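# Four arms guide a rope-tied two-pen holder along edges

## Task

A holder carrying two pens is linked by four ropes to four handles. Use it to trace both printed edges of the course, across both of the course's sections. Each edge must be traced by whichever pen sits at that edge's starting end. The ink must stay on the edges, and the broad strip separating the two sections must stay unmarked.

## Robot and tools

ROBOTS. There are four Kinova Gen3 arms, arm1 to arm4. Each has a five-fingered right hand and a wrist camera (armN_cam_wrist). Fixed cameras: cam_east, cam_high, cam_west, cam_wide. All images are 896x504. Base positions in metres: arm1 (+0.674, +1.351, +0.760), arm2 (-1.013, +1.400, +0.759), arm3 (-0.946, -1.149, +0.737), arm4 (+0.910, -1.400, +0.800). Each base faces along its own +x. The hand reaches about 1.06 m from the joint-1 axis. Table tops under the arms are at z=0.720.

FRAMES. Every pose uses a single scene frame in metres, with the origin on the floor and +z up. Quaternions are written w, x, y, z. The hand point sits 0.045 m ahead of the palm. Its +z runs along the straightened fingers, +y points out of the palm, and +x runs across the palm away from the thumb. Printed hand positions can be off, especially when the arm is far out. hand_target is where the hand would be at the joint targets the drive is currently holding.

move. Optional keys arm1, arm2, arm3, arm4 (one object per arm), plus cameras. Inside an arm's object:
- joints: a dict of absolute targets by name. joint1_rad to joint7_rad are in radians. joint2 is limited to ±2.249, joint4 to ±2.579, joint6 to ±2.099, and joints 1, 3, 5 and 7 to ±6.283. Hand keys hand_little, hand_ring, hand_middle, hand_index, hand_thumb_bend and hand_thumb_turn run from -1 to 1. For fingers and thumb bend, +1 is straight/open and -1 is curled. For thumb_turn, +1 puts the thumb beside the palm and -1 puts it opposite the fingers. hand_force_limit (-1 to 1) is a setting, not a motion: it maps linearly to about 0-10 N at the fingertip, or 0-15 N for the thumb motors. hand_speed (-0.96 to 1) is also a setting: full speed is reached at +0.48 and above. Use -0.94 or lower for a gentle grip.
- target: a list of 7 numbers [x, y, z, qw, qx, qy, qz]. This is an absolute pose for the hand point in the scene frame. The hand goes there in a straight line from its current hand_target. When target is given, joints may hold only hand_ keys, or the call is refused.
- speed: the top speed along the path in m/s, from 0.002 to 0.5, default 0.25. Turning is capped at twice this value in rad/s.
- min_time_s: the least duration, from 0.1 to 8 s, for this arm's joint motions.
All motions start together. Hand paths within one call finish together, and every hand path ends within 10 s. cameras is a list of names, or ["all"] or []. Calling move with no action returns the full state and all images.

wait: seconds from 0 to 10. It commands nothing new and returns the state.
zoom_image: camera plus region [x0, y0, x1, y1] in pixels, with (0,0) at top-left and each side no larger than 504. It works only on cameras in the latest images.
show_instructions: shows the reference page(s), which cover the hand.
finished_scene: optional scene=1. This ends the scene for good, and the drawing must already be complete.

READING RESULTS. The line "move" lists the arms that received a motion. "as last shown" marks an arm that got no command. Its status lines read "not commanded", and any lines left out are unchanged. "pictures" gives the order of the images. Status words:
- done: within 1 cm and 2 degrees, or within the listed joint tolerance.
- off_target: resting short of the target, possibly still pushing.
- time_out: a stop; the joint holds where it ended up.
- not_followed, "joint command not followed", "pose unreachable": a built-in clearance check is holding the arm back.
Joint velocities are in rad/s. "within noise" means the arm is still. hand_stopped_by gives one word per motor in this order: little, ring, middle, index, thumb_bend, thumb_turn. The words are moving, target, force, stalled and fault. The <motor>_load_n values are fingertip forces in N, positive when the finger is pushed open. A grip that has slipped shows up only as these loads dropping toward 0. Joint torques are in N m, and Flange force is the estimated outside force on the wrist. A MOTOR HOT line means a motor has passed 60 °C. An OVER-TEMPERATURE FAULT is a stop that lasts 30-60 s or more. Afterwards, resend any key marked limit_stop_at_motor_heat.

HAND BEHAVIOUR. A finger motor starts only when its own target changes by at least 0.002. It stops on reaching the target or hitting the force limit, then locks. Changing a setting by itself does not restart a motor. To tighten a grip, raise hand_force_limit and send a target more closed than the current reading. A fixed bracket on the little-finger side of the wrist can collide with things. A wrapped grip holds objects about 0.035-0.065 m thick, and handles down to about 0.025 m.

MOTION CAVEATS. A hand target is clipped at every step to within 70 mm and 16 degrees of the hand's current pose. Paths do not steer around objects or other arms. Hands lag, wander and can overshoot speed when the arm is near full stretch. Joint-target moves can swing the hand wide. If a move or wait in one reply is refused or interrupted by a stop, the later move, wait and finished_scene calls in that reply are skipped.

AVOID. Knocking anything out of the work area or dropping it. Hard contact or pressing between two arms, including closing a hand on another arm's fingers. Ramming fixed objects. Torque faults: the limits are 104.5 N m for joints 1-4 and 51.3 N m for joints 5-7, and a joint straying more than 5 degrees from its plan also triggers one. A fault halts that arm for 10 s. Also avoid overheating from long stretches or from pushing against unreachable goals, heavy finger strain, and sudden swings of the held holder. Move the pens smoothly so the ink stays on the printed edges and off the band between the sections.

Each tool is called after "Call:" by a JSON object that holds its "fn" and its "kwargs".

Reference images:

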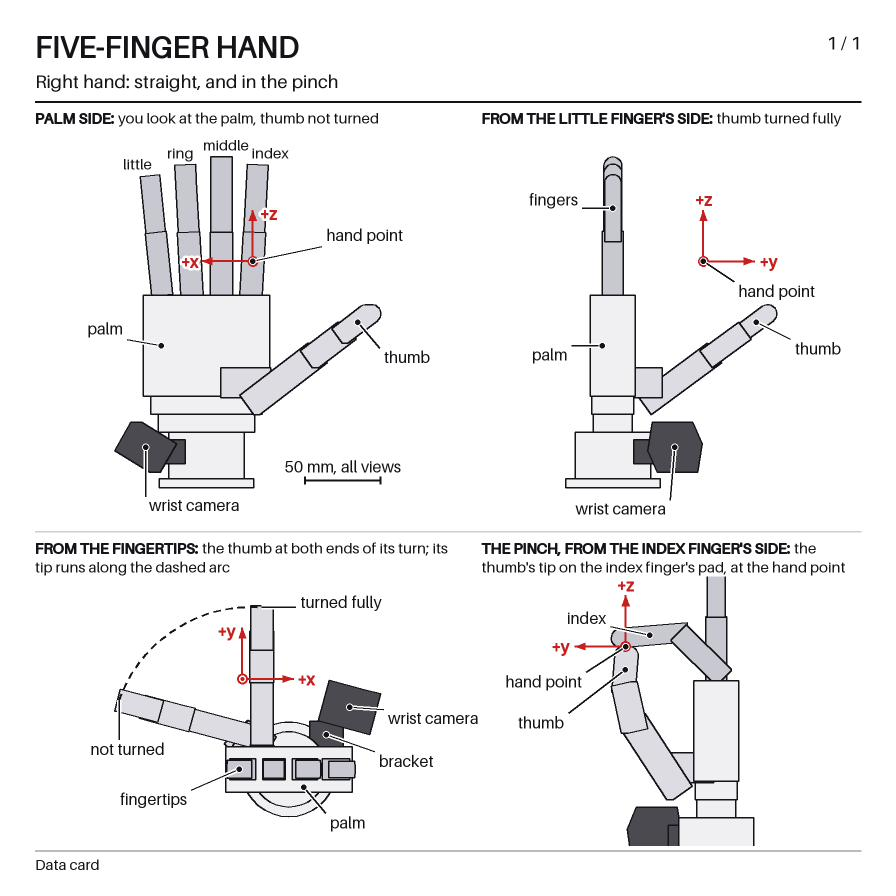

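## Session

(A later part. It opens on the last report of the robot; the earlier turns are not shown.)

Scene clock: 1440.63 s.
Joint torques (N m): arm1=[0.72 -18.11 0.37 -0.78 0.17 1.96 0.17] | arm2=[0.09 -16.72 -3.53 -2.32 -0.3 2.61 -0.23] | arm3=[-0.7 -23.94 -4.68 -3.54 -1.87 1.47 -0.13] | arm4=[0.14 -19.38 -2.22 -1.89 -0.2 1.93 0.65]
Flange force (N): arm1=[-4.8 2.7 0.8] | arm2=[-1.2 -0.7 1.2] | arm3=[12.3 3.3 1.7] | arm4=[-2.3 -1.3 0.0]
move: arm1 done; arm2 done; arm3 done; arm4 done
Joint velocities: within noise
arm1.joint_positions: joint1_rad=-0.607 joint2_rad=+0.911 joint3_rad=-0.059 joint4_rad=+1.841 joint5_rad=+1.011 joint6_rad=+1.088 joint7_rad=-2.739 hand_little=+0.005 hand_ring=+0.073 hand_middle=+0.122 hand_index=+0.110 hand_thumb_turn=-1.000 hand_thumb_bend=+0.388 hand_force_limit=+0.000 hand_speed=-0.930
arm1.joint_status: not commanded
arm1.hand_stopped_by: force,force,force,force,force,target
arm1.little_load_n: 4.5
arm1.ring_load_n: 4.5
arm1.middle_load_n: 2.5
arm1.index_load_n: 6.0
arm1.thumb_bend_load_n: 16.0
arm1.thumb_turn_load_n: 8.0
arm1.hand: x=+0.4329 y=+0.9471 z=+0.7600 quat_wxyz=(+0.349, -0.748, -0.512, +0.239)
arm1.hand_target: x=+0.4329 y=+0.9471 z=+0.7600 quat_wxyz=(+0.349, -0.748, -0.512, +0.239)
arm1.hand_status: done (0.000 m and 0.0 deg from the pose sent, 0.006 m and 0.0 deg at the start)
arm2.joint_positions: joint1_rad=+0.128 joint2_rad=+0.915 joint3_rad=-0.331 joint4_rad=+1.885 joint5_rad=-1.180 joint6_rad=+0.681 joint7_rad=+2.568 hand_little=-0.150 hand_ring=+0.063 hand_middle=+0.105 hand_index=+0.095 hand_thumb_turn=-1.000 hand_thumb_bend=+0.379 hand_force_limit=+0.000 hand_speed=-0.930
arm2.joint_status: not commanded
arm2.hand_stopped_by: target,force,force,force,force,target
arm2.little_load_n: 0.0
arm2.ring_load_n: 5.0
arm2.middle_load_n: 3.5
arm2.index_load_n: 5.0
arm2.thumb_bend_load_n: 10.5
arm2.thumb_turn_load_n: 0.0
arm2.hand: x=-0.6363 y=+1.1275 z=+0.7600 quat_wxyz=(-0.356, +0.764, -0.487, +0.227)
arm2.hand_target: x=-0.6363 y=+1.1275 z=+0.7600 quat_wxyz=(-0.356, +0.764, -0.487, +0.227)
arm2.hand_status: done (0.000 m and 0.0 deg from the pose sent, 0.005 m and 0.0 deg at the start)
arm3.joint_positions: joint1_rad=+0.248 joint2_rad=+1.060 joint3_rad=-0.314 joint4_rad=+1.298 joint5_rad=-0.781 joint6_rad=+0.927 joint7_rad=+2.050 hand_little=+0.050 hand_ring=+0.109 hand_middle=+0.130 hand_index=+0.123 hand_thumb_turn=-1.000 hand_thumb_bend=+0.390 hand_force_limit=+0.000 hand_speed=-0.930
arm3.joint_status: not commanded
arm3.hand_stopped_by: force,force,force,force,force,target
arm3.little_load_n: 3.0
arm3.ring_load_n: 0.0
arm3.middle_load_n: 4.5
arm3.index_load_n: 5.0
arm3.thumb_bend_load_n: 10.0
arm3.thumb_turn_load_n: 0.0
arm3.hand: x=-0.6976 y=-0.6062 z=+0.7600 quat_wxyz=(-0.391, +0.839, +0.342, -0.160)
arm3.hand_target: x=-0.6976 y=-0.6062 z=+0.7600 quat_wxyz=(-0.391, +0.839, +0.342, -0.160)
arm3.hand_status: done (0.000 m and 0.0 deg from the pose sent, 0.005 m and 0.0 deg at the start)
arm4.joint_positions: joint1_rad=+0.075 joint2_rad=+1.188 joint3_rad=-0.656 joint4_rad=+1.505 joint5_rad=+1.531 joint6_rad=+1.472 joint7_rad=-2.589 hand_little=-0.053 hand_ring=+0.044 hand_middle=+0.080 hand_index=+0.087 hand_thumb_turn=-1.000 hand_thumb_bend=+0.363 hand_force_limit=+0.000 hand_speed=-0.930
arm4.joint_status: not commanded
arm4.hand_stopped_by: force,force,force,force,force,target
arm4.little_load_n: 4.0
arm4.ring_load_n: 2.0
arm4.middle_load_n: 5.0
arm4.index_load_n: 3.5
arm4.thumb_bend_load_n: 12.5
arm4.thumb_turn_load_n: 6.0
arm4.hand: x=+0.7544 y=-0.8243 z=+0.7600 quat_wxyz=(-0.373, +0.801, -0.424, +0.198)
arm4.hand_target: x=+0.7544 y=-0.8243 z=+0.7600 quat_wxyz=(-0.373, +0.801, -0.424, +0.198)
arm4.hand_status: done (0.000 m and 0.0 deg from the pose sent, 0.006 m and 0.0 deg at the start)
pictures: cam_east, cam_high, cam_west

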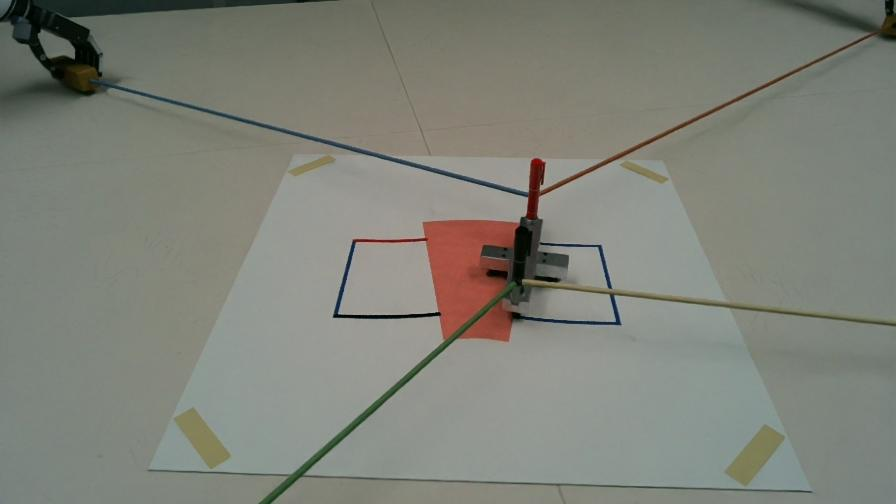

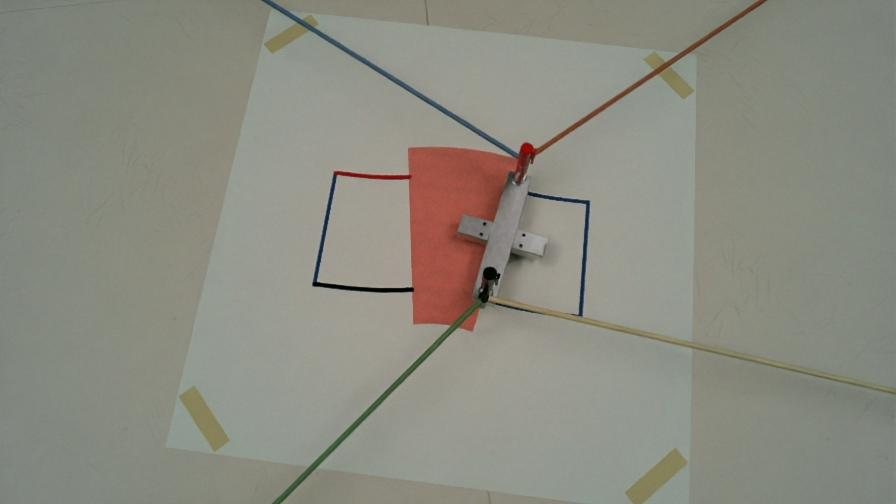

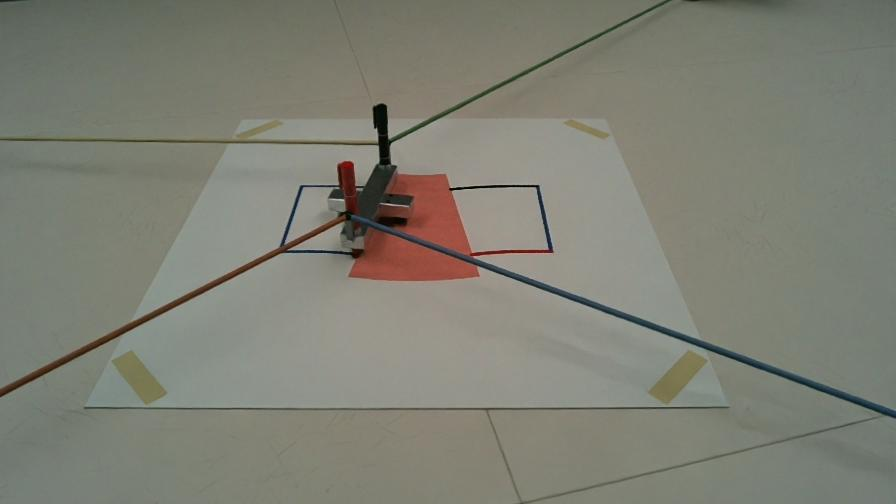

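Call:
{"fn": "move", "kwargs": {"arm1": {"target":[0.4359,0.9538,0.7600,0.3487,-0.7478,-0.5121,0.2388],"speed":0.012}, "arm2": {"target":[-0.6340,1.1324,0.7600,0.3564,-0.7644,0.4870,-0.2271],"speed":0.012}, "arm3": {"target":[-0.6953,-0.6013,0.7600,0.3913,-0.8391,-0.3424,0.1597],"speed":0.012}, "arm4": {"target":[0.7574,-0.8176,0.7600,0.3735,-0.8010,0.4241,-0.1977],"speed":0.012}, "cameras": ["cam_east","cam_west","cam_high"]}}

Call:
{"fn": "zoom_image", "kwargs": {"camera": "cam_west", "region": [330, 230, 380, 270]}}

Call:
{"fn": "zoom_image", "kwargs": {"camera": "cam_east", "region": [490, 290, 540, 330]}}

Scene clock: 1459.27 s.
Joint torques (N m): arm1=[0.81 -17.67 0.33 -0.25 -0.05 2.05 0.2] | arm2=[-0.09 -16.42 -3.64 -1.9 -0.19 2.71 -0.27] | arm3=[-0.6 -24.3 -4.63 -3.92 -1.95 1.27 -0.11] | arm4=[-0.06 -19.85 -2.36 -2.37 0.08 1.74 0.57]
Flange force (N): arm1=[-5.5 2.7 0.8] | arm2=[-0.6 -0.7 1.2] | arm3=[12.0 3.3 1.7] | arm4=[-1.2 -1.4 0.1]
move: arm1 done; arm2 done; arm3 done; arm4 done
Joint velocities: within noise
arm1.joint_positions: joint1_rad=-0.613 joint2_rad=+0.905 joint3_rad=-0.059 joint4_rad=+1.865 joint5_rad=+1.015 joint6_rad=+1.081 joint7_rad=-2.758 hand_little=+0.005 hand_ring=+0.073 hand_middle=+0.122 hand_index=+0.110 hand_thumb_turn=-1.000 hand_thumb_bend=+0.388 hand_force_limit=+0.000 hand_speed=-0.930
arm1.joint_status: not commanded
arm1.hand_stopped_by: force,force,force,force,force,target
arm1.little_load_n: 4.5
arm1.ring_load_n: 4.5
arm1.middle_load_n: 2.5
arm1.index_load_n: 6.0
arm1.thumb_bend_load_n: 15.5
arm1.thumb_turn_load_n: 8.0
arm1.hand: x=+0.4359 y=+0.9538 z=+0.7600 quat_wxyz=(+0.349, -0.748, -0.512, +0.239)
arm1.hand_target: x=+0.4359 y=+0.9538 z=+0.7600 quat_wxyz=(+0.349, -0.748, -0.512, +0.239)
arm1.hand_status: done (0.000 m and 0.0 deg from the pose sent, 0.007 m and 0.0 deg at the start)
arm2.joint_positions: joint1_rad=+0.124 joint2_rad=+0.914 joint3_rad=-0.340 joint4_rad=+1.897 joint5_rad=-1.194 joint6_rad=+0.668 joint7_rad=+2.579 hand_little=-0.150 hand_ring=+0.063 hand_middle=+0.105 hand_index=+0.095 hand_thumb_turn=-1.000 hand_thumb_bend=+0.379 hand_force_limit=+0.000 hand_speed=-0.930
arm2.joint_status: not commanded
arm2.hand_stopped_by: target,force,force,force,force,target
arm2.little_load_n: 0.0
arm2.ring_load_n: 5.0
arm2.middle_load_n: 3.5
arm2.index_load_n: 4.5
arm2.thumb_bend_load_n: 10.5
arm2.thumb_turn_load_n: 0.0
arm2.hand: x=-0.6340 y=+1.1324 z=+0.7600 quat_wxyz=(-0.356, +0.764, -0.487, +0.227)
arm2.hand_target: x=-0.6340 y=+1.1324 z=+0.7600 quat_wxyz=(-0.356, +0.764, -0.487, +0.227)
arm2.hand_status: done (0.000 m and 0.0 deg from the pose sent, 0.005 m and 0.0 deg at the start)
arm3.joint_positions: joint1_rad=+0.240 joint2_rad=+1.069 joint3_rad=-0.309 joint4_rad=+1.275 joint5_rad=-0.778 joint6_rad=+0.936 joint7_rad=+2.038 hand_little=+0.050 hand_ring=+0.109 hand_middle=+0.130 hand_index=+0.123 hand_thumb_turn=-1.000 hand_thumb_bend=+0.390 hand_force_limit=+0.000 hand_speed=-0.930
arm3.joint_status: not commanded
arm3.hand_stopped_by: force,force,force,force,force,target
arm3.little_load_n: 2.5
arm3.ring_load_n: 0.0
arm3.middle_load_n: 4.5
arm3.index_load_n: 5.0
arm3.thumb_bend_load_n: 10.0
arm3.thumb_turn_load_n: 0.0
arm3.hand: x=-0.6953 y=-0.6013 z=+0.7600 quat_wxyz=(-0.391, +0.839, +0.342, -0.160)
arm3.hand_target: x=-0.6953 y=-0.6013 z=+0.7600 quat_wxyz=(-0.391, +0.839, +0.342, -0.160)
arm3.hand_status: done (0.000 m and 0.0 deg from the pose sent, 0.005 m and 0.0 deg at the start)
arm4.joint_positions: joint1_rad=+0.082 joint2_rad=+1.191 joint3_rad=-0.653 joint4_rad=+1.490 joint5_rad=+1.536 joint6_rad=+1.466 joint7_rad=-2.572 hand_little=-0.053 hand_ring=+0.044 hand_middle=+0.080 hand_index=+0.087 hand_thumb_turn=-1.000 hand_thumb_bend=+0.363 hand_force_limit=+0.000 hand_speed=-0.930
arm4.joint_status: not commanded
arm4.hand_stopped_by: force,force,force,force,force,target
arm4.little_load_n: 4.0
arm4.ring_load_n: 2.0
arm4.middle_load_n: 4.5
arm4.index_load_n: 3.5
arm4.thumb_bend_load_n: 12.5
arm4.thumb_turn_load_n: 6.0
arm4.hand: x=+0.7574 y=-0.8176 z=+0.7600 quat_wxyz=(-0.373, +0.801, -0.424, +0.198)
arm4.hand_target: x=+0.7574 y=-0.8176 z=+0.7600 quat_wxyz=(-0.373, +0.801, -0.424, +0.198)
arm4.hand_status: done (0.000 m and 0.0 deg from the pose sent, 0.007 m and 0.0 deg at the start)
pictures: cam_east, cam_high, cam_west

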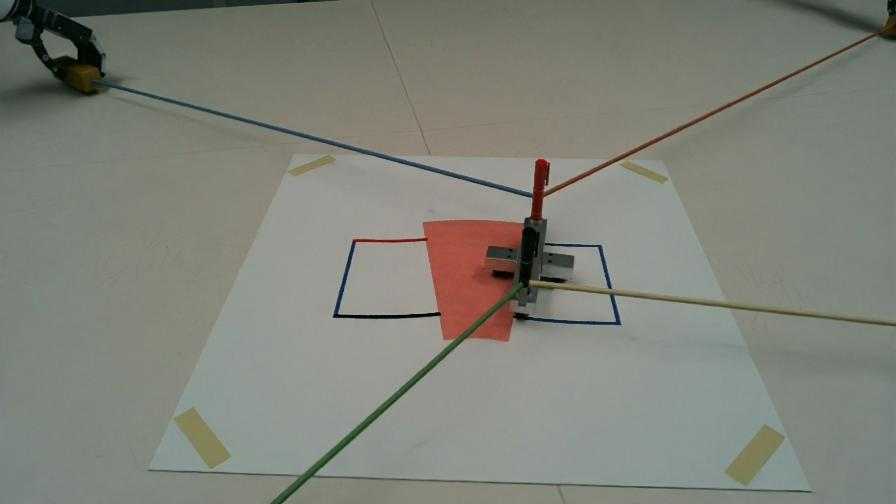

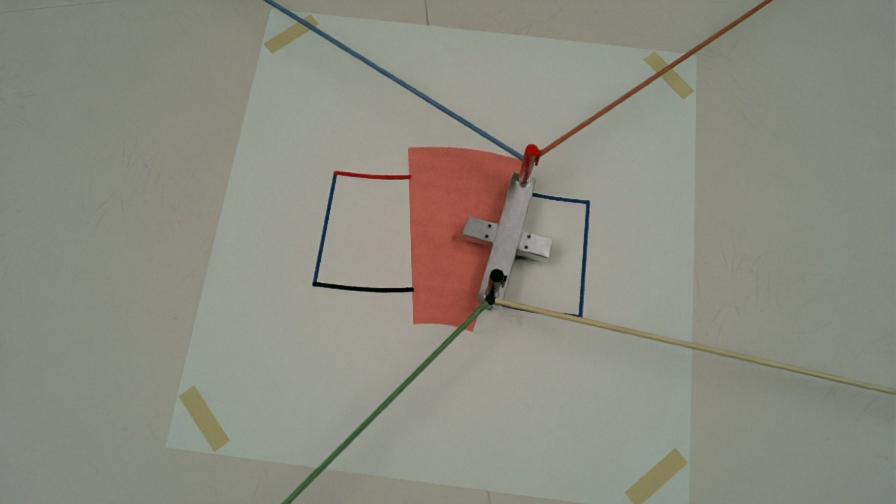

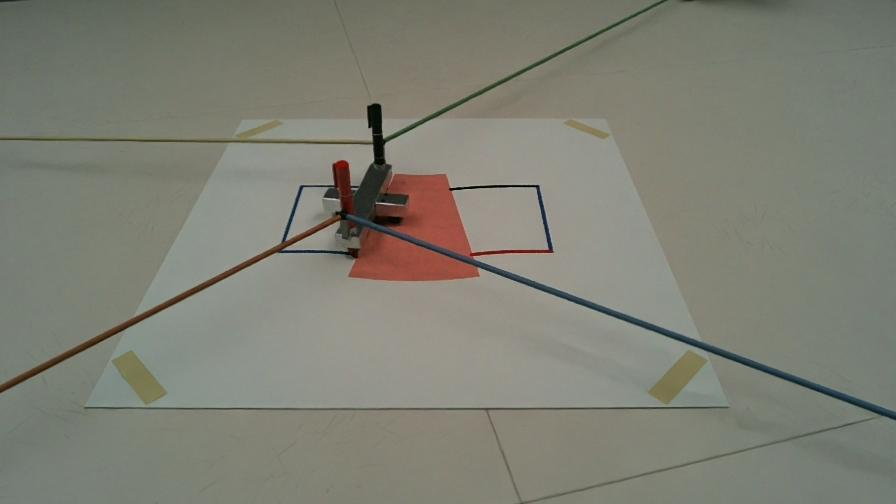

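Scaled by 10.080 from the camera's image (finer frame: 1280x720).

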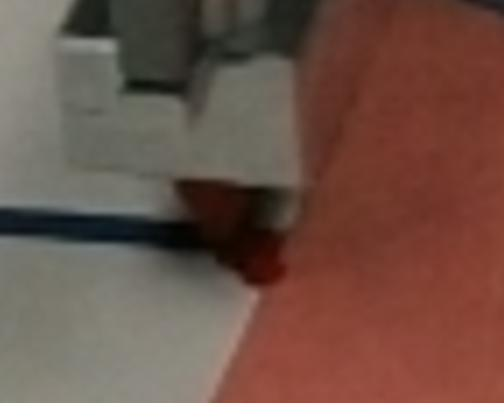

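Scaled by 10.080 from the camera's image (finer frame: 1280x720).

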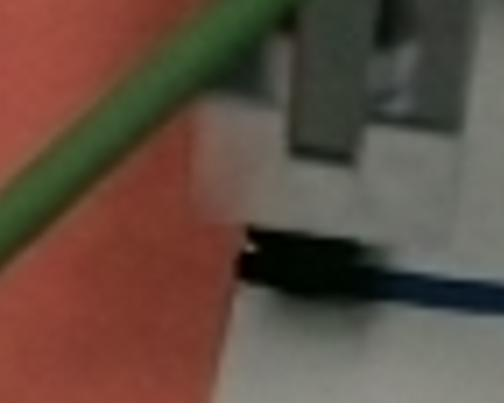

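Call:
{"fn": "move", "kwargs": {"arm1": {"target":[0.4421,0.9688,0.7600,0.3487,-0.7478,-0.5121,0.2388],"speed":0.015}, "arm2": {"target":[-0.6292,1.1439,0.7600,0.3564,-0.7644,0.4870,-0.2271],"speed":0.015}, "arm3": {"target":[-0.6905,-0.5898,0.7600,0.3913,-0.8391,-0.3424,0.1597],"speed":0.015}, "arm4": {"target":[0.7636,-0.8026,0.7600,0.3735,-0.8010,0.4241,-0.1977],"speed":0.015}, "cameras": ["cam_east","cam_west","cam_high"]}}

Call:
{"fn": "zoom_image", "kwargs": {"camera": "cam_west", "region": [330, 230, 380, 270]}}

Call:
{"fn": "zoom_image", "kwargs": {"camera": "cam_east", "region": [490, 290, 540, 330]}}

Call:
{"fn": "zoom_image", "kwargs": {"camera": "cam_high", "region": [460, 150, 620, 340]}}

Scene clock: 1471.90 s.
Joint torques (N m): arm1=[0.78 -17.24 0.33 0.04 -0.1 2.02 0.2] | arm2=[-0.08 -16.25 -3.77 -1.81 -0.18 2.69 -0.28] | arm3=[-0.63 -24.77 -4.57 -4.11 -1.99 1.25 -0.11] | arm4=[-0.08 -20.19 -2.32 -2.54 0.23 1.67 0.57]
Flange force (N): arm1=[-5.3 2.8 0.9] | arm2=[-0.6 -0.6 1.2] | arm3=[12.4 3.3 1.8] | arm4=[-1.3 -1.3 0.0]
move: arm1 done; arm2 done; arm3 done; arm4 done
Joint velocities: within noise
arm1.joint_positions: joint1_rad=-0.625 joint2_rad=+0.891 joint3_rad=-0.060 joint4_rad=+1.919 joint5_rad=+1.022 joint6_rad=+1.063 joint7_rad=-2.801 hand_little=+0.005 hand_ring=+0.073 hand_middle=+0.122 hand_index=+0.110 hand_thumb_turn=-1.000 hand_thumb_bend=+0.388 hand_force_limit=+0.000 hand_speed=-0.930
arm1.joint_status: not commanded
arm1.hand_stopped_by: force,force,force,force,force,target
arm1.little_load_n: 5.0
arm1.ring_load_n: 4.5
arm1.middle_load_n: 2.5
arm1.index_load_n: 5.5
arm1.thumb_bend_load_n: 15.5
arm1.thumb_turn_load_n: 8.0
arm1.hand: x=+0.4421 y=+0.9688 z=+0.7600 quat_wxyz=(+0.349, -0.748, -0.512, +0.239)
arm1.hand_target: x=+0.4421 y=+0.9688 z=+0.7600 quat_wxyz=(+0.349, -0.748, -0.512, +0.239)
arm1.hand_status: done (0.000 m and 0.0 deg from the pose sent, 0.016 m and 0.0 deg at the start)
arm2.joint_positions: joint1_rad=+0.118 joint2_rad=+0.911 joint3_rad=-0.363 joint4_rad=+1.923 joint5_rad=-1.229 joint6_rad=+0.637 joint7_rad=+2.605 hand_little=-0.150 hand_ring=+0.063 hand_middle=+0.105 hand_index=+0.095 hand_thumb_turn=-1.000 hand_thumb_bend=+0.379 hand_force_limit=+0.000 hand_speed=-0.930
arm2.joint_status: not commanded
arm2.hand_stopped_by: target,force,force,force,force,target
arm2.little_load_n: 0.0
arm2.ring_load_n: 5.5
arm2.middle_load_n: 3.5
arm2.index_load_n: 4.5
arm2.thumb_bend_load_n: 10.5
arm2.thumb_turn_load_n: 0.0
arm2.hand: x=-0.6292 y=+1.1439 z=+0.7600 quat_wxyz=(-0.356, +0.764, -0.487, +0.227)
arm2.hand_target: x=-0.6292 y=+1.1439 z=+0.7600 quat_wxyz=(-0.356, +0.764, -0.487, +0.227)
arm2.hand_status: done (0.000 m and 0.0 deg from the pose sent, 0.012 m and 0.0 deg at the start)
arm3.joint_positions: joint1_rad=+0.223 joint2_rad=+1.088 joint3_rad=-0.299 joint4_rad=+1.220 joint5_rad=-0.770 joint6_rad=+0.958 joint7_rad=+2.010 hand_little=+0.050 hand_ring=+0.109 hand_middle=+0.130 hand_index=+0.123 hand_thumb_turn=-1.000 hand_thumb_bend=+0.390 hand_force_limit=+0.000 hand_speed=-0.930
arm3.joint_status: not commanded
arm3.hand_stopped_by: force,force,force,force,force,target
arm3.little_load_n: 2.5
arm3.ring_load_n: -0.5
arm3.middle_load_n: 4.5
arm3.index_load_n: 5.5
arm3.thumb_bend_load_n: 10.0
arm3.thumb_turn_load_n: 0.5
arm3.hand: x=-0.6905 y=-0.5898 z=+0.7600 quat_wxyz=(-0.391, +0.839, +0.342, -0.160)
arm3.hand_target: x=-0.6905 y=-0.5898 z=+0.7600 quat_wxyz=(-0.391, +0.839, +0.342, -0.160)
arm3.hand_status: done (0.000 m and 0.0 deg from the pose sent, 0.012 m and 0.0 deg at the start)
arm4.joint_positions: joint1_rad=+0.096 joint2_rad=+1.199 joint3_rad=-0.645 joint4_rad=+1.454 joint5_rad=+1.545 joint6_rad=+1.453 joint7_rad=-2.533 hand_little=-0.053 hand_ring=+0.044 hand_middle=+0.080 hand_index=+0.087 hand_thumb_turn=-1.000 hand_thumb_bend=+0.363 hand_force_limit=+0.000 hand_speed=-0.930
arm4.joint_status: not commanded
arm4.hand_stopped_by: force,force,force,force,force,target
arm4.little_load_n: 4.0
arm4.ring_load_n: 2.0
arm4.middle_load_n: 5.0
arm4.index_load_n: 3.5
arm4.thumb_bend_load_n: 12.0
arm4.thumb_turn_load_n: 6.0
arm4.hand: x=+0.7636 y=-0.8026 z=+0.7600 quat_wxyz=(-0.373, +0.801, -0.424, +0.198)
arm4.hand_target: x=+0.7636 y=-0.8026 z=+0.7600 quat_wxyz=(-0.373, +0.801, -0.424, +0.198)
arm4.hand_status: done (0.000 m and 0.0 deg from the pose sent, 0.016 m and 0.0 deg at the start)
pictures: cam_east, cam_high, cam_west

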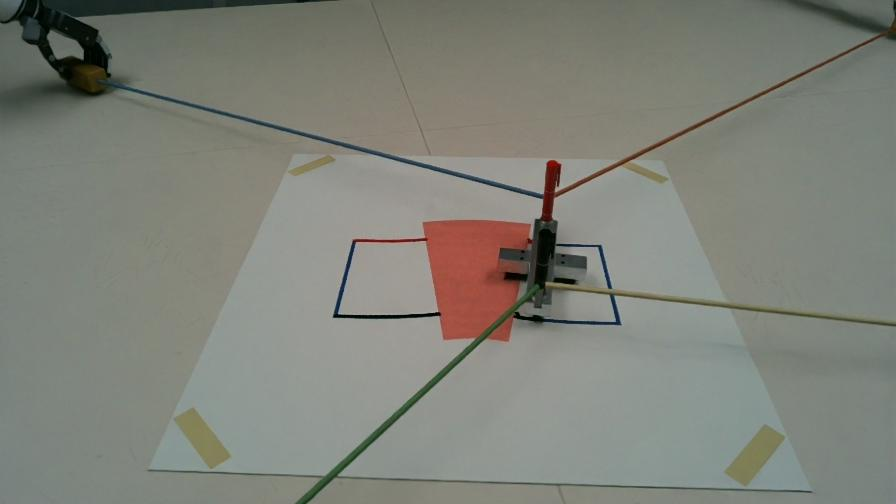

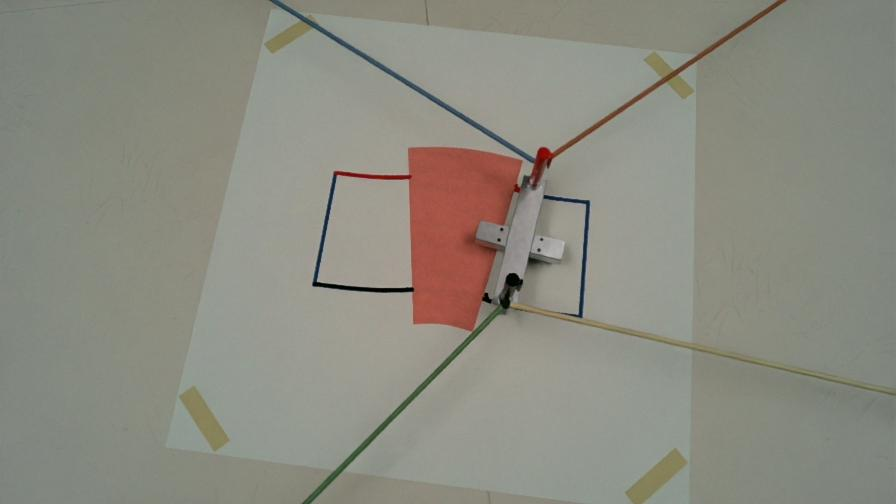

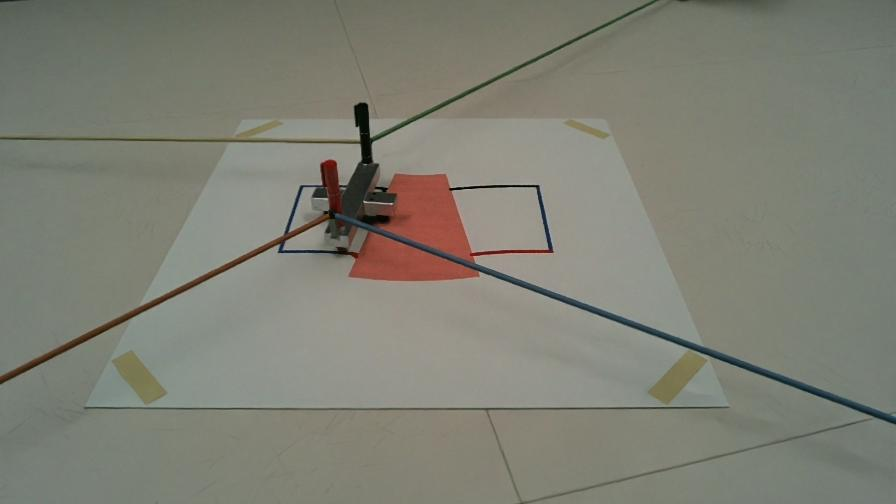

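Scaled by 10.080 from the camera's image (finer frame: 1280x720).

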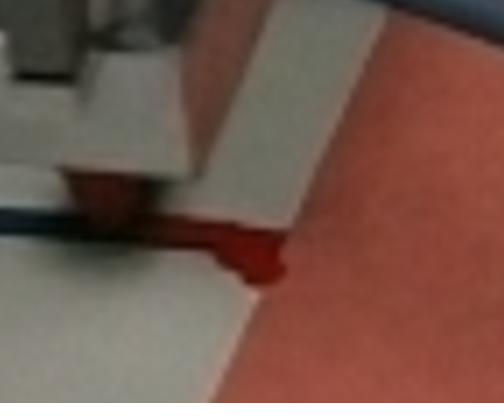

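Scaled by 10.080 from the camera's image (finer frame: 1280x720).

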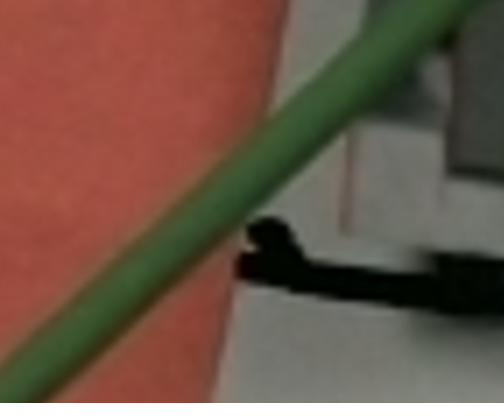

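Scaled by 2.653 from the camera's image (finer frame: 1280x720).

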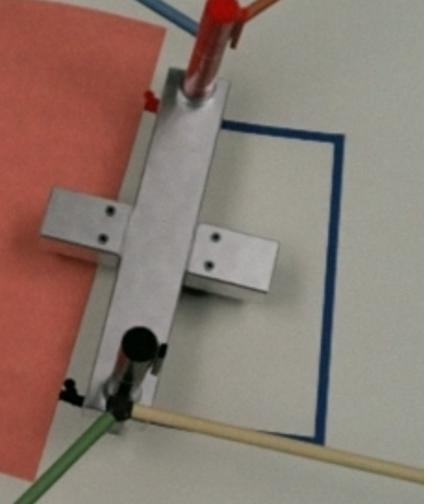

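Call:
{"fn": "move", "kwargs": {"arm1": {"target":[0.4485,0.9870,0.7600,0.3487,-0.7478,-0.5121,0.2388],"speed":0.015}, "arm2": {"target":[-0.6243,1.1580,0.7600,0.3564,-0.7644,0.4870,-0.2271],"speed":0.015}, "arm3": {"target":[-0.6856,-0.5757,0.7600,0.3913,-0.8391,-0.3424,0.1597],"speed":0.015}, "arm4": {"target":[0.7700,-0.7844,0.7600,0.3735,-0.8010,0.4241,-0.1977],"speed":0.015}, "cameras": ["cam_east","cam_west","cam_high"]}}

Call:
{"fn": "zoom_image", "kwargs": {"camera": "cam_west", "region": [310, 230, 360, 270]}}

Call:
{"fn": "zoom_image", "kwargs": {"camera": "cam_east", "region": [520, 290, 570, 330]}}

Scene clock: 1487.43 s.
Joint torques (N m): arm1=[0.83 -16.64 0.29 0.51 -0.2 2.04 0.21] | arm2=[-0.09 -15.94 -3.96 -1.74 -0.15 2.67 -0.27] | arm3=[-0.63 -25.29 -4.49 -4.42 -2.05 1.15 -0.1] | arm4=[-0.12 -20.66 -2.25 -2.93 0.42 1.66 0.53]
Flange force (N): arm1=[-5.2 2.9 1.1] | arm2=[-0.7 -0.6 1.0] | arm3=[12.9 3.1 1.9] | arm4=[-0.8 -1.4 0.0]
move: arm1 done; arm2 done; arm3 done; arm4 done
Joint velocities: within noise
arm1.joint_positions: joint1_rad=-0.639 joint2_rad=+0.877 joint3_rad=-0.061 joint4_rad=+1.983 joint5_rad=+1.033 joint6_rad=+1.042 joint7_rad=-2.853 hand_little=+0.005 hand_ring=+0.073 hand_middle=+0.122 hand_index=+0.110 hand_thumb_turn=-1.000 hand_thumb_bend=+0.388 hand_force_limit=+0.000 hand_speed=-0.930
arm1.joint_status: not commanded
arm1.hand_stopped_by: force,force,force,force,force,target
arm1.little_load_n: 4.5
arm1.ring_load_n: 4.5
arm1.middle_load_n: 2.5
arm1.index_load_n: 6.0
arm1.thumb_bend_load_n: 15.5
arm1.thumb_turn_load_n: 8.0
arm1.hand: x=+0.4485 y=+0.9870 z=+0.7600 quat_wxyz=(+0.349, -0.748, -0.512, +0.239)
arm1.hand_target: x=+0.4485 y=+0.9870 z=+0.7600 quat_wxyz=(+0.349, -0.748, -0.512, +0.239)
arm1.hand_status: done (0.000 m and 0.0 deg from the pose sent, 0.019 m and 0.0 deg at the start)
arm2.joint_positions: joint1_rad=+0.113 joint2_rad=+0.908 joint3_rad=-0.393 joint4_rad=+1.956 joint5_rad=-1.276 joint6_rad=+0.599 joint7_rad=+2.642 hand_little=-0.150 hand_ring=+0.063 hand_middle=+0.105 hand_index=+0.095 hand_thumb_turn=-1.000 hand_thumb_bend=+0.379 hand_force_limit=+0.000 hand_speed=-0.930
arm2.joint_status: not commanded
arm2.hand_stopped_by: target,force,force,force,force,target
arm2.little_load_n: 0.0
arm2.ring_load_n: 5.0
arm2.middle_load_n: 3.5
arm2.index_load_n: 4.5
arm2.thumb_bend_load_n: 10.0
arm2.thumb_turn_load_n: 0.0
arm2.hand: x=-0.6243 y=+1.1580 z=+0.7600 quat_wxyz=(-0.356, +0.764, -0.487, +0.227)
arm2.hand_target: x=-0.6243 y=+1.1580 z=+0.7600 quat_wxyz=(-0.356, +0.764, -0.487, +0.227)
arm2.hand_status: done (0.000 m and 0.0 deg from the pose sent, 0.015 m and 0.0 deg at the start)
arm3.joint_positions: joint1_rad=+0.201 joint2_rad=+1.113 joint3_rad=-0.288 joint4_rad=+1.153 joint5_rad=-0.762 joint6_rad=+0.984 joint7_rad=+1.976 hand_little=+0.050 hand_ring=+0.109 hand_middle=+0.130 hand_index=+0.123 hand_thumb_turn=-1.000 hand_thumb_bend=+0.390 hand_force_limit=+0.000 hand_speed=-0.930
arm3.joint_status: not commanded
arm3.hand_stopped_by: force,force,force,force,force,target
arm3.little_load_n: 2.5
arm3.ring_load_n: 0.0
arm3.middle_load_n: 4.5
arm3.index_load_n: 5.5
arm3.thumb_bend_load_n: 10.0
arm3.thumb_turn_load_n: 0.0
arm3.hand: x=-0.6856 y=-0.5757 z=+0.7600 quat_wxyz=(-0.391, +0.839, +0.342, -0.160)
arm3.hand_target: x=-0.6856 y=-0.5757 z=+0.7600 quat_wxyz=(-0.391, +0.839, +0.342, -0.160)
arm3.hand_status: done (0.000 m and 0.0 deg from the pose sent, 0.015 m and 0.0 deg at the start)
arm4.joint_positions: joint1_rad=+0.111 joint2_rad=+1.211 joint3_rad=-0.637 joint4_rad=+1.404 joint5_rad=+1.555 joint6_rad=+1.438 joint7_rad=-2.483 hand_little=-0.053 hand_ring=+0.044 hand_middle=+0.080 hand_index=+0.087 hand_thumb_turn=-1.000 hand_thumb_bend=+0.363 hand_force_limit=+0.000 hand_speed=-0.930
arm4.joint_status: not commanded
arm4.hand_stopped_by: force,force,force,force,force,target
arm4.little_load_n: 4.5
arm4.ring_load_n: 2.0
arm4.middle_load_n: 4.5
arm4.index_load_n: 3.5
arm4.thumb_bend_load_n: 12.0
arm4.thumb_turn_load_n: 5.5
arm4.hand: x=+0.7700 y=-0.7844 z=+0.7600 quat_wxyz=(-0.373, +0.801, -0.424, +0.198)
arm4.hand_target: x=+0.7700 y=-0.7844 z=+0.7600 quat_wxyz=(-0.373, +0.801, -0.424, +0.198)
arm4.hand_status: done (0.000 m and 0.0 deg from the pose sent, 0.019 m and 0.0 deg at the start)
pictures: cam_east, cam_high, cam_west

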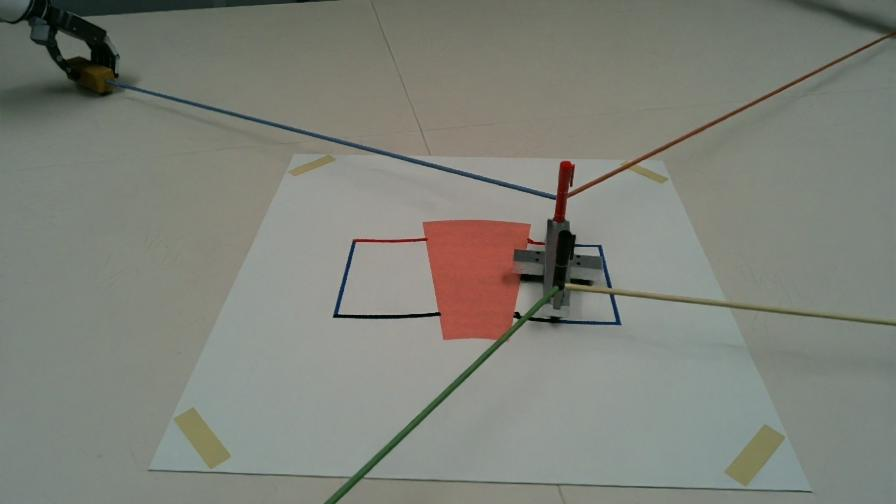

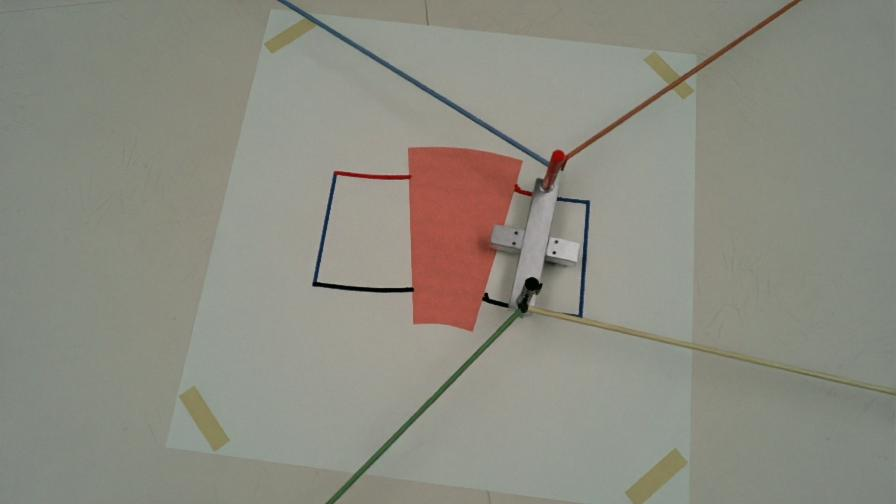

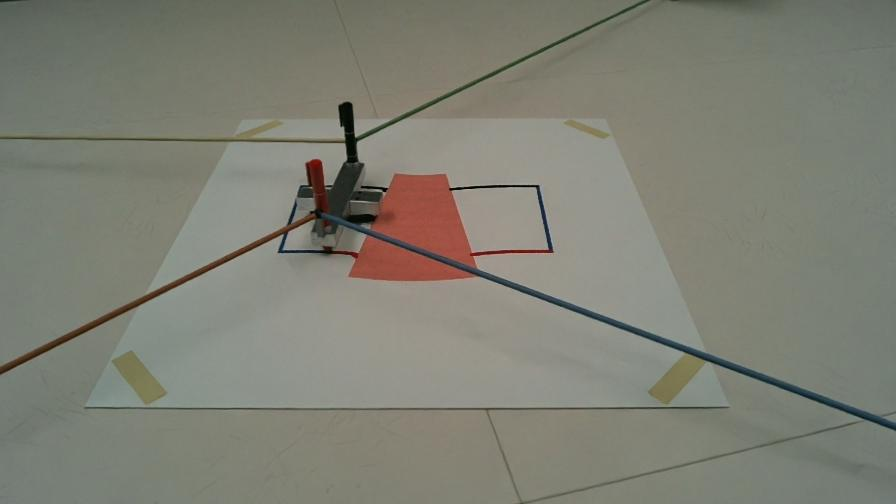

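Scaled by 10.080 from the camera's image (finer frame: 1280x720).

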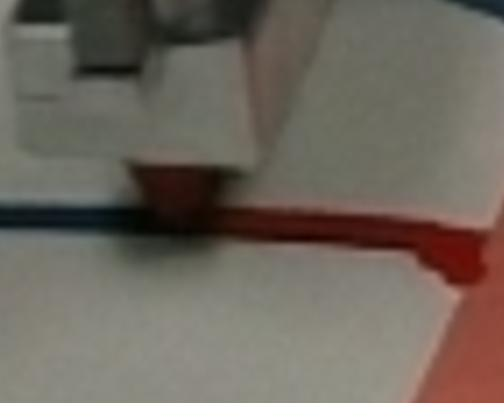

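Scaled by 10.080 from the camera's image (finer frame: 1280x720).

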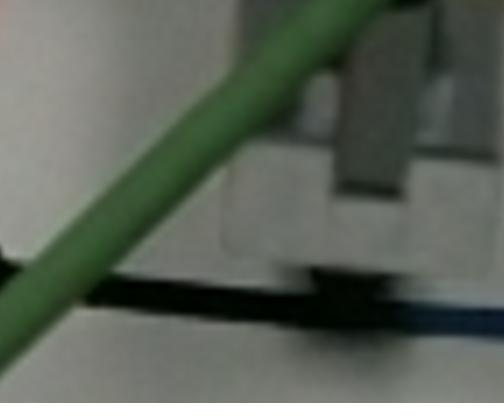

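Call:
{"fn": "move", "kwargs": {"arm1": {"target":[0.4541,1.0054,0.7600,0.3487,-0.7478,-0.5121,0.2388],"speed":0.015}, "arm2": {"target":[-0.6201,1.1722,0.7600,0.3564,-0.7644,0.4870,-0.2271],"speed":0.015}, "arm3": {"target":[-0.6814,-0.5615,0.7600,0.3913,-0.8391,-0.3424,0.1597],"speed":0.015}, "arm4": {"target":[0.7756,-0.7660,0.7600,0.3735,-0.8010,0.4241,-0.1977],"speed":0.015}, "cameras": ["cam_east","cam_west","cam_high"]}}

Call:
{"fn": "zoom_image", "kwargs": {"camera": "cam_west", "region": [290, 230, 340, 270]}}

Call:
{"fn": "zoom_image", "kwargs": {"camera": "cam_east", "region": [540, 290, 590, 330]}}

Scene clock: 1499.97 s.
Joint torques (N m): arm1=[0.81 -16.13 0.26 0.94 -0.28 2.02 0.2] | arm2=[-0.11 -15.67 -4.09 -1.63 -0.1 2.66 -0.27] | arm3=[-0.58 -25.85 -4.37 -4.67 -2.09 1.11 -0.09] | arm4=[-0.1 -21.18 -2.29 -3.32 0.57 1.56 0.53]
Flange force (N): arm1=[-5.2 3.1 1.3] | arm2=[-0.9 -0.5 1.0] | arm3=[13.6 2.9 2.2] | arm4=[-0.3 -1.2 -0.1]
move: arm1 done; arm2 done; arm3 done; arm4 done
Joint velocities: within noise
arm1.joint_positions: joint1_rad=-0.653 joint2_rad=+0.864 joint3_rad=-0.061 joint4_rad=+2.045 joint5_rad=+1.046 joint6_rad=+1.019 joint7_rad=-2.906 hand_little=+0.005 hand_ring=+0.073 hand_middle=+0.122 hand_index=+0.110 hand_thumb_turn=-1.000 hand_thumb_bend=+0.388 hand_force_limit=+0.000 hand_speed=-0.930
arm1.joint_status: not commanded
arm1.hand_stopped_by: force,force,force,force,force,target
arm1.little_load_n: 4.5
arm1.ring_load_n: 4.0
arm1.middle_load_n: 2.5
arm1.index_load_n: 5.5
arm1.thumb_bend_load_n: 15.5
arm1.thumb_turn_load_n: 8.0
arm1.hand: x=+0.4541 y=+1.0054 z=+0.7600 quat_wxyz=(+0.349, -0.748, -0.512, +0.239)
arm1.hand_target: x=+0.4541 y=+1.0054 z=+0.7600 quat_wxyz=(+0.349, -0.748, -0.512, +0.239)
arm1.hand_status: done (0.000 m and 0.0 deg from the pose sent, 0.019 m and 0.0 deg at the start)
arm2.joint_positions: joint1_rad=+0.109 joint2_rad=+0.907 joint3_rad=-0.424 joint4_rad=+1.989 joint5_rad=-1.328 joint6_rad=+0.562 joint7_rad=+2.686 hand_little=-0.150 hand_ring=+0.063 hand_middle=+0.105 hand_index=+0.095 hand_thumb_turn=-1.000 hand_thumb_bend=+0.379 hand_force_limit=+0.000 hand_speed=-0.930
arm2.joint_status: not commanded
arm2.hand_stopped_by: target,force,force,force,force,target
arm2.little_load_n: 0.0
arm2.ring_load_n: 5.0
arm2.middle_load_n: 3.5
arm2.index_load_n: 5.0
arm2.thumb_bend_load_n: 10.0
arm2.thumb_turn_load_n: 0.0
arm2.hand: x=-0.6201 y=+1.1722 z=+0.7600 quat_wxyz=(-0.356, +0.764, -0.487, +0.227)
arm2.hand_target: x=-0.6201 y=+1.1722 z=+0.7600 quat_wxyz=(-0.356, +0.764, -0.487, +0.227)
arm2.hand_status: done (0.000 m and 0.0 deg from the pose sent, 0.015 m and 0.0 deg at the start)
arm3.joint_positions: joint1_rad=+0.180 joint2_rad=+1.138 joint3_rad=-0.277 joint4_rad=+1.084 joint5_rad=-0.754 joint6_rad=+1.009 joint7_rad=+1.941 hand_little=+0.050 hand_ring=+0.109 hand_middle=+0.130 hand_index=+0.123 hand_thumb_turn=-1.000 hand_thumb_bend=+0.390 hand_force_limit=+0.000 hand_speed=-0.930
arm3.joint_status: not commanded
arm3.hand_stopped_by: force,force,force,force,force,target
arm3.little_load_n: 2.5
arm3.ring_load_n: 0.0
arm3.middle_load_n: 5.0
arm3.index_load_n: 5.5
arm3.thumb_bend_load_n: 9.5
arm3.thumb_turn_load_n: 0.5
arm3.hand: x=-0.6814 y=-0.5615 z=+0.7600 quat_wxyz=(-0.391, +0.839, +0.342, -0.160)
arm3.hand_target: x=-0.6814 y=-0.5615 z=+0.7600 quat_wxyz=(-0.391, +0.839, +0.342, -0.160)
arm3.hand_status: done (0.000 m and 0.0 deg from the pose sent, 0.015 m and 0.0 deg at the start)
arm4.joint_positions: joint1_rad=+0.122 joint2_rad=+1.224 joint3_rad=-0.630 joint4_rad=+1.348 joint5_rad=+1.562 joint6_rad=+1.424 joint7_rad=-2.432 hand_little=-0.053 hand_ring=+0.044 hand_middle=+0.080 hand_index=+0.087 hand_thumb_turn=-1.000 hand_thumb_bend=+0.363 hand_force_limit=+0.000 hand_speed=-0.930
arm4.joint_status: not commanded
arm4.hand_stopped_by: force,force,force,force,force,target
arm4.little_load_n: 4.0
arm4.ring_load_n: 2.5
arm4.middle_load_n: 4.5
arm4.index_load_n: 3.5
arm4.thumb_bend_load_n: 12.0
arm4.thumb_turn_load_n: 6.0
arm4.hand: x=+0.7756 y=-0.7660 z=+0.7600 quat_wxyz=(-0.373, +0.801, -0.424, +0.198)
arm4.hand_target: x=+0.7756 y=-0.7660 z=+0.7600 quat_wxyz=(-0.373, +0.801, -0.424, +0.198)
arm4.hand_status: done (0.000 m and 0.0 deg from the pose sent, 0.019 m and 0.0 deg at the start)
pictures: cam_east, cam_high, cam_west

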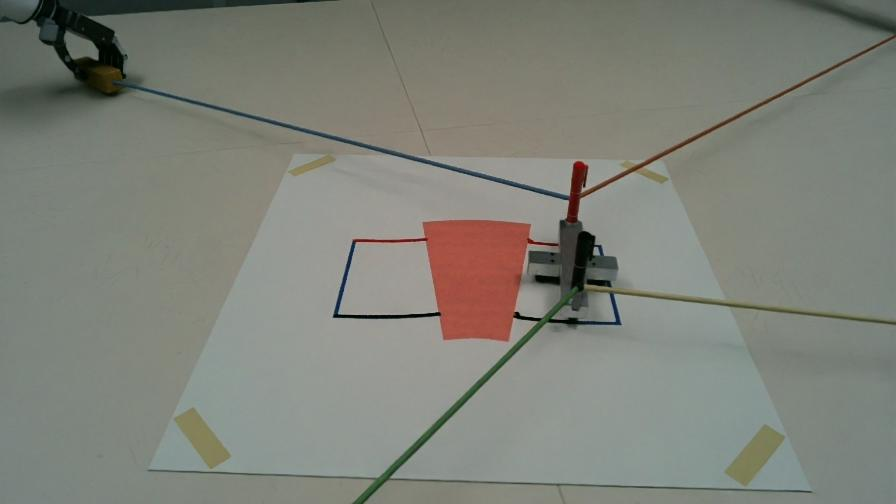

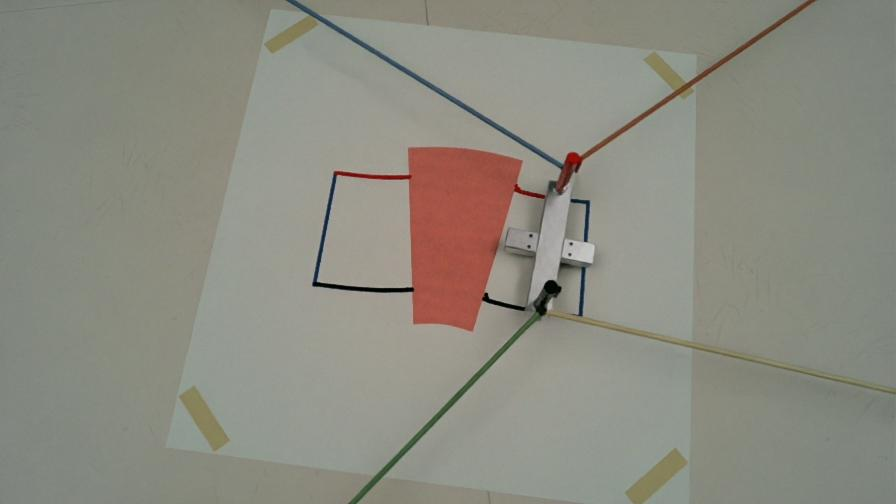

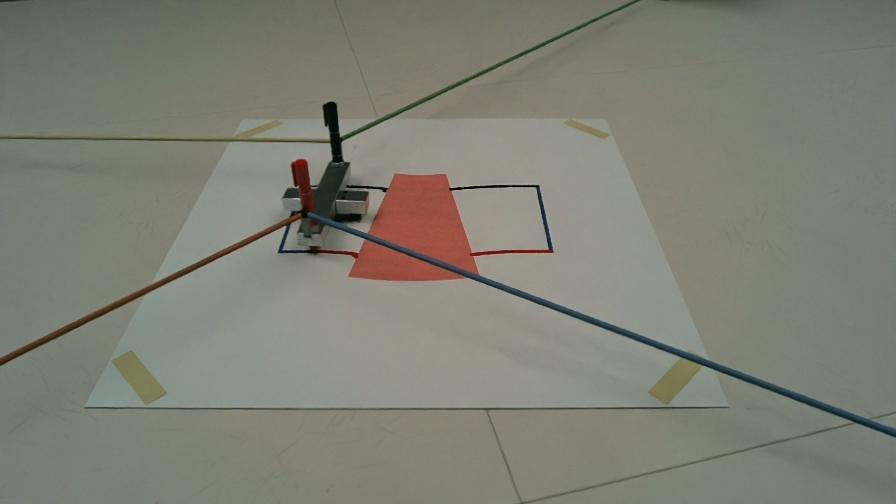

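Scaled by 10.080 from the camera's image (finer frame: 1280x720).

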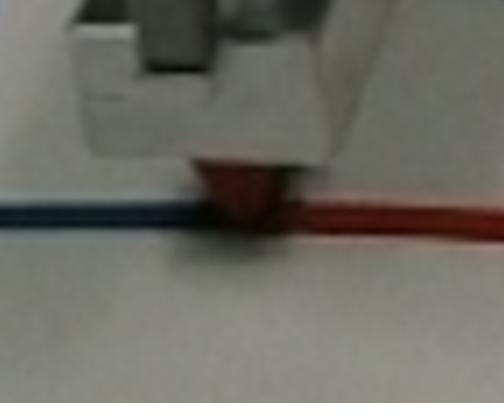

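Scaled by 10.080 from the camera's image (finer frame: 1280x720).

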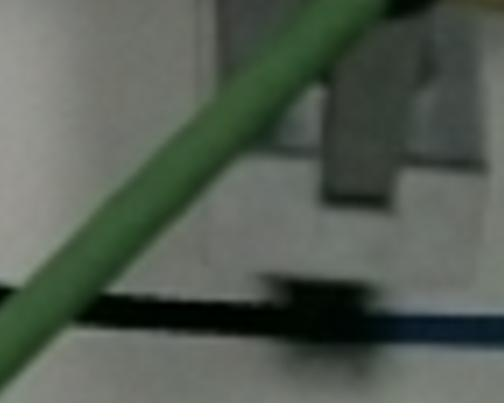

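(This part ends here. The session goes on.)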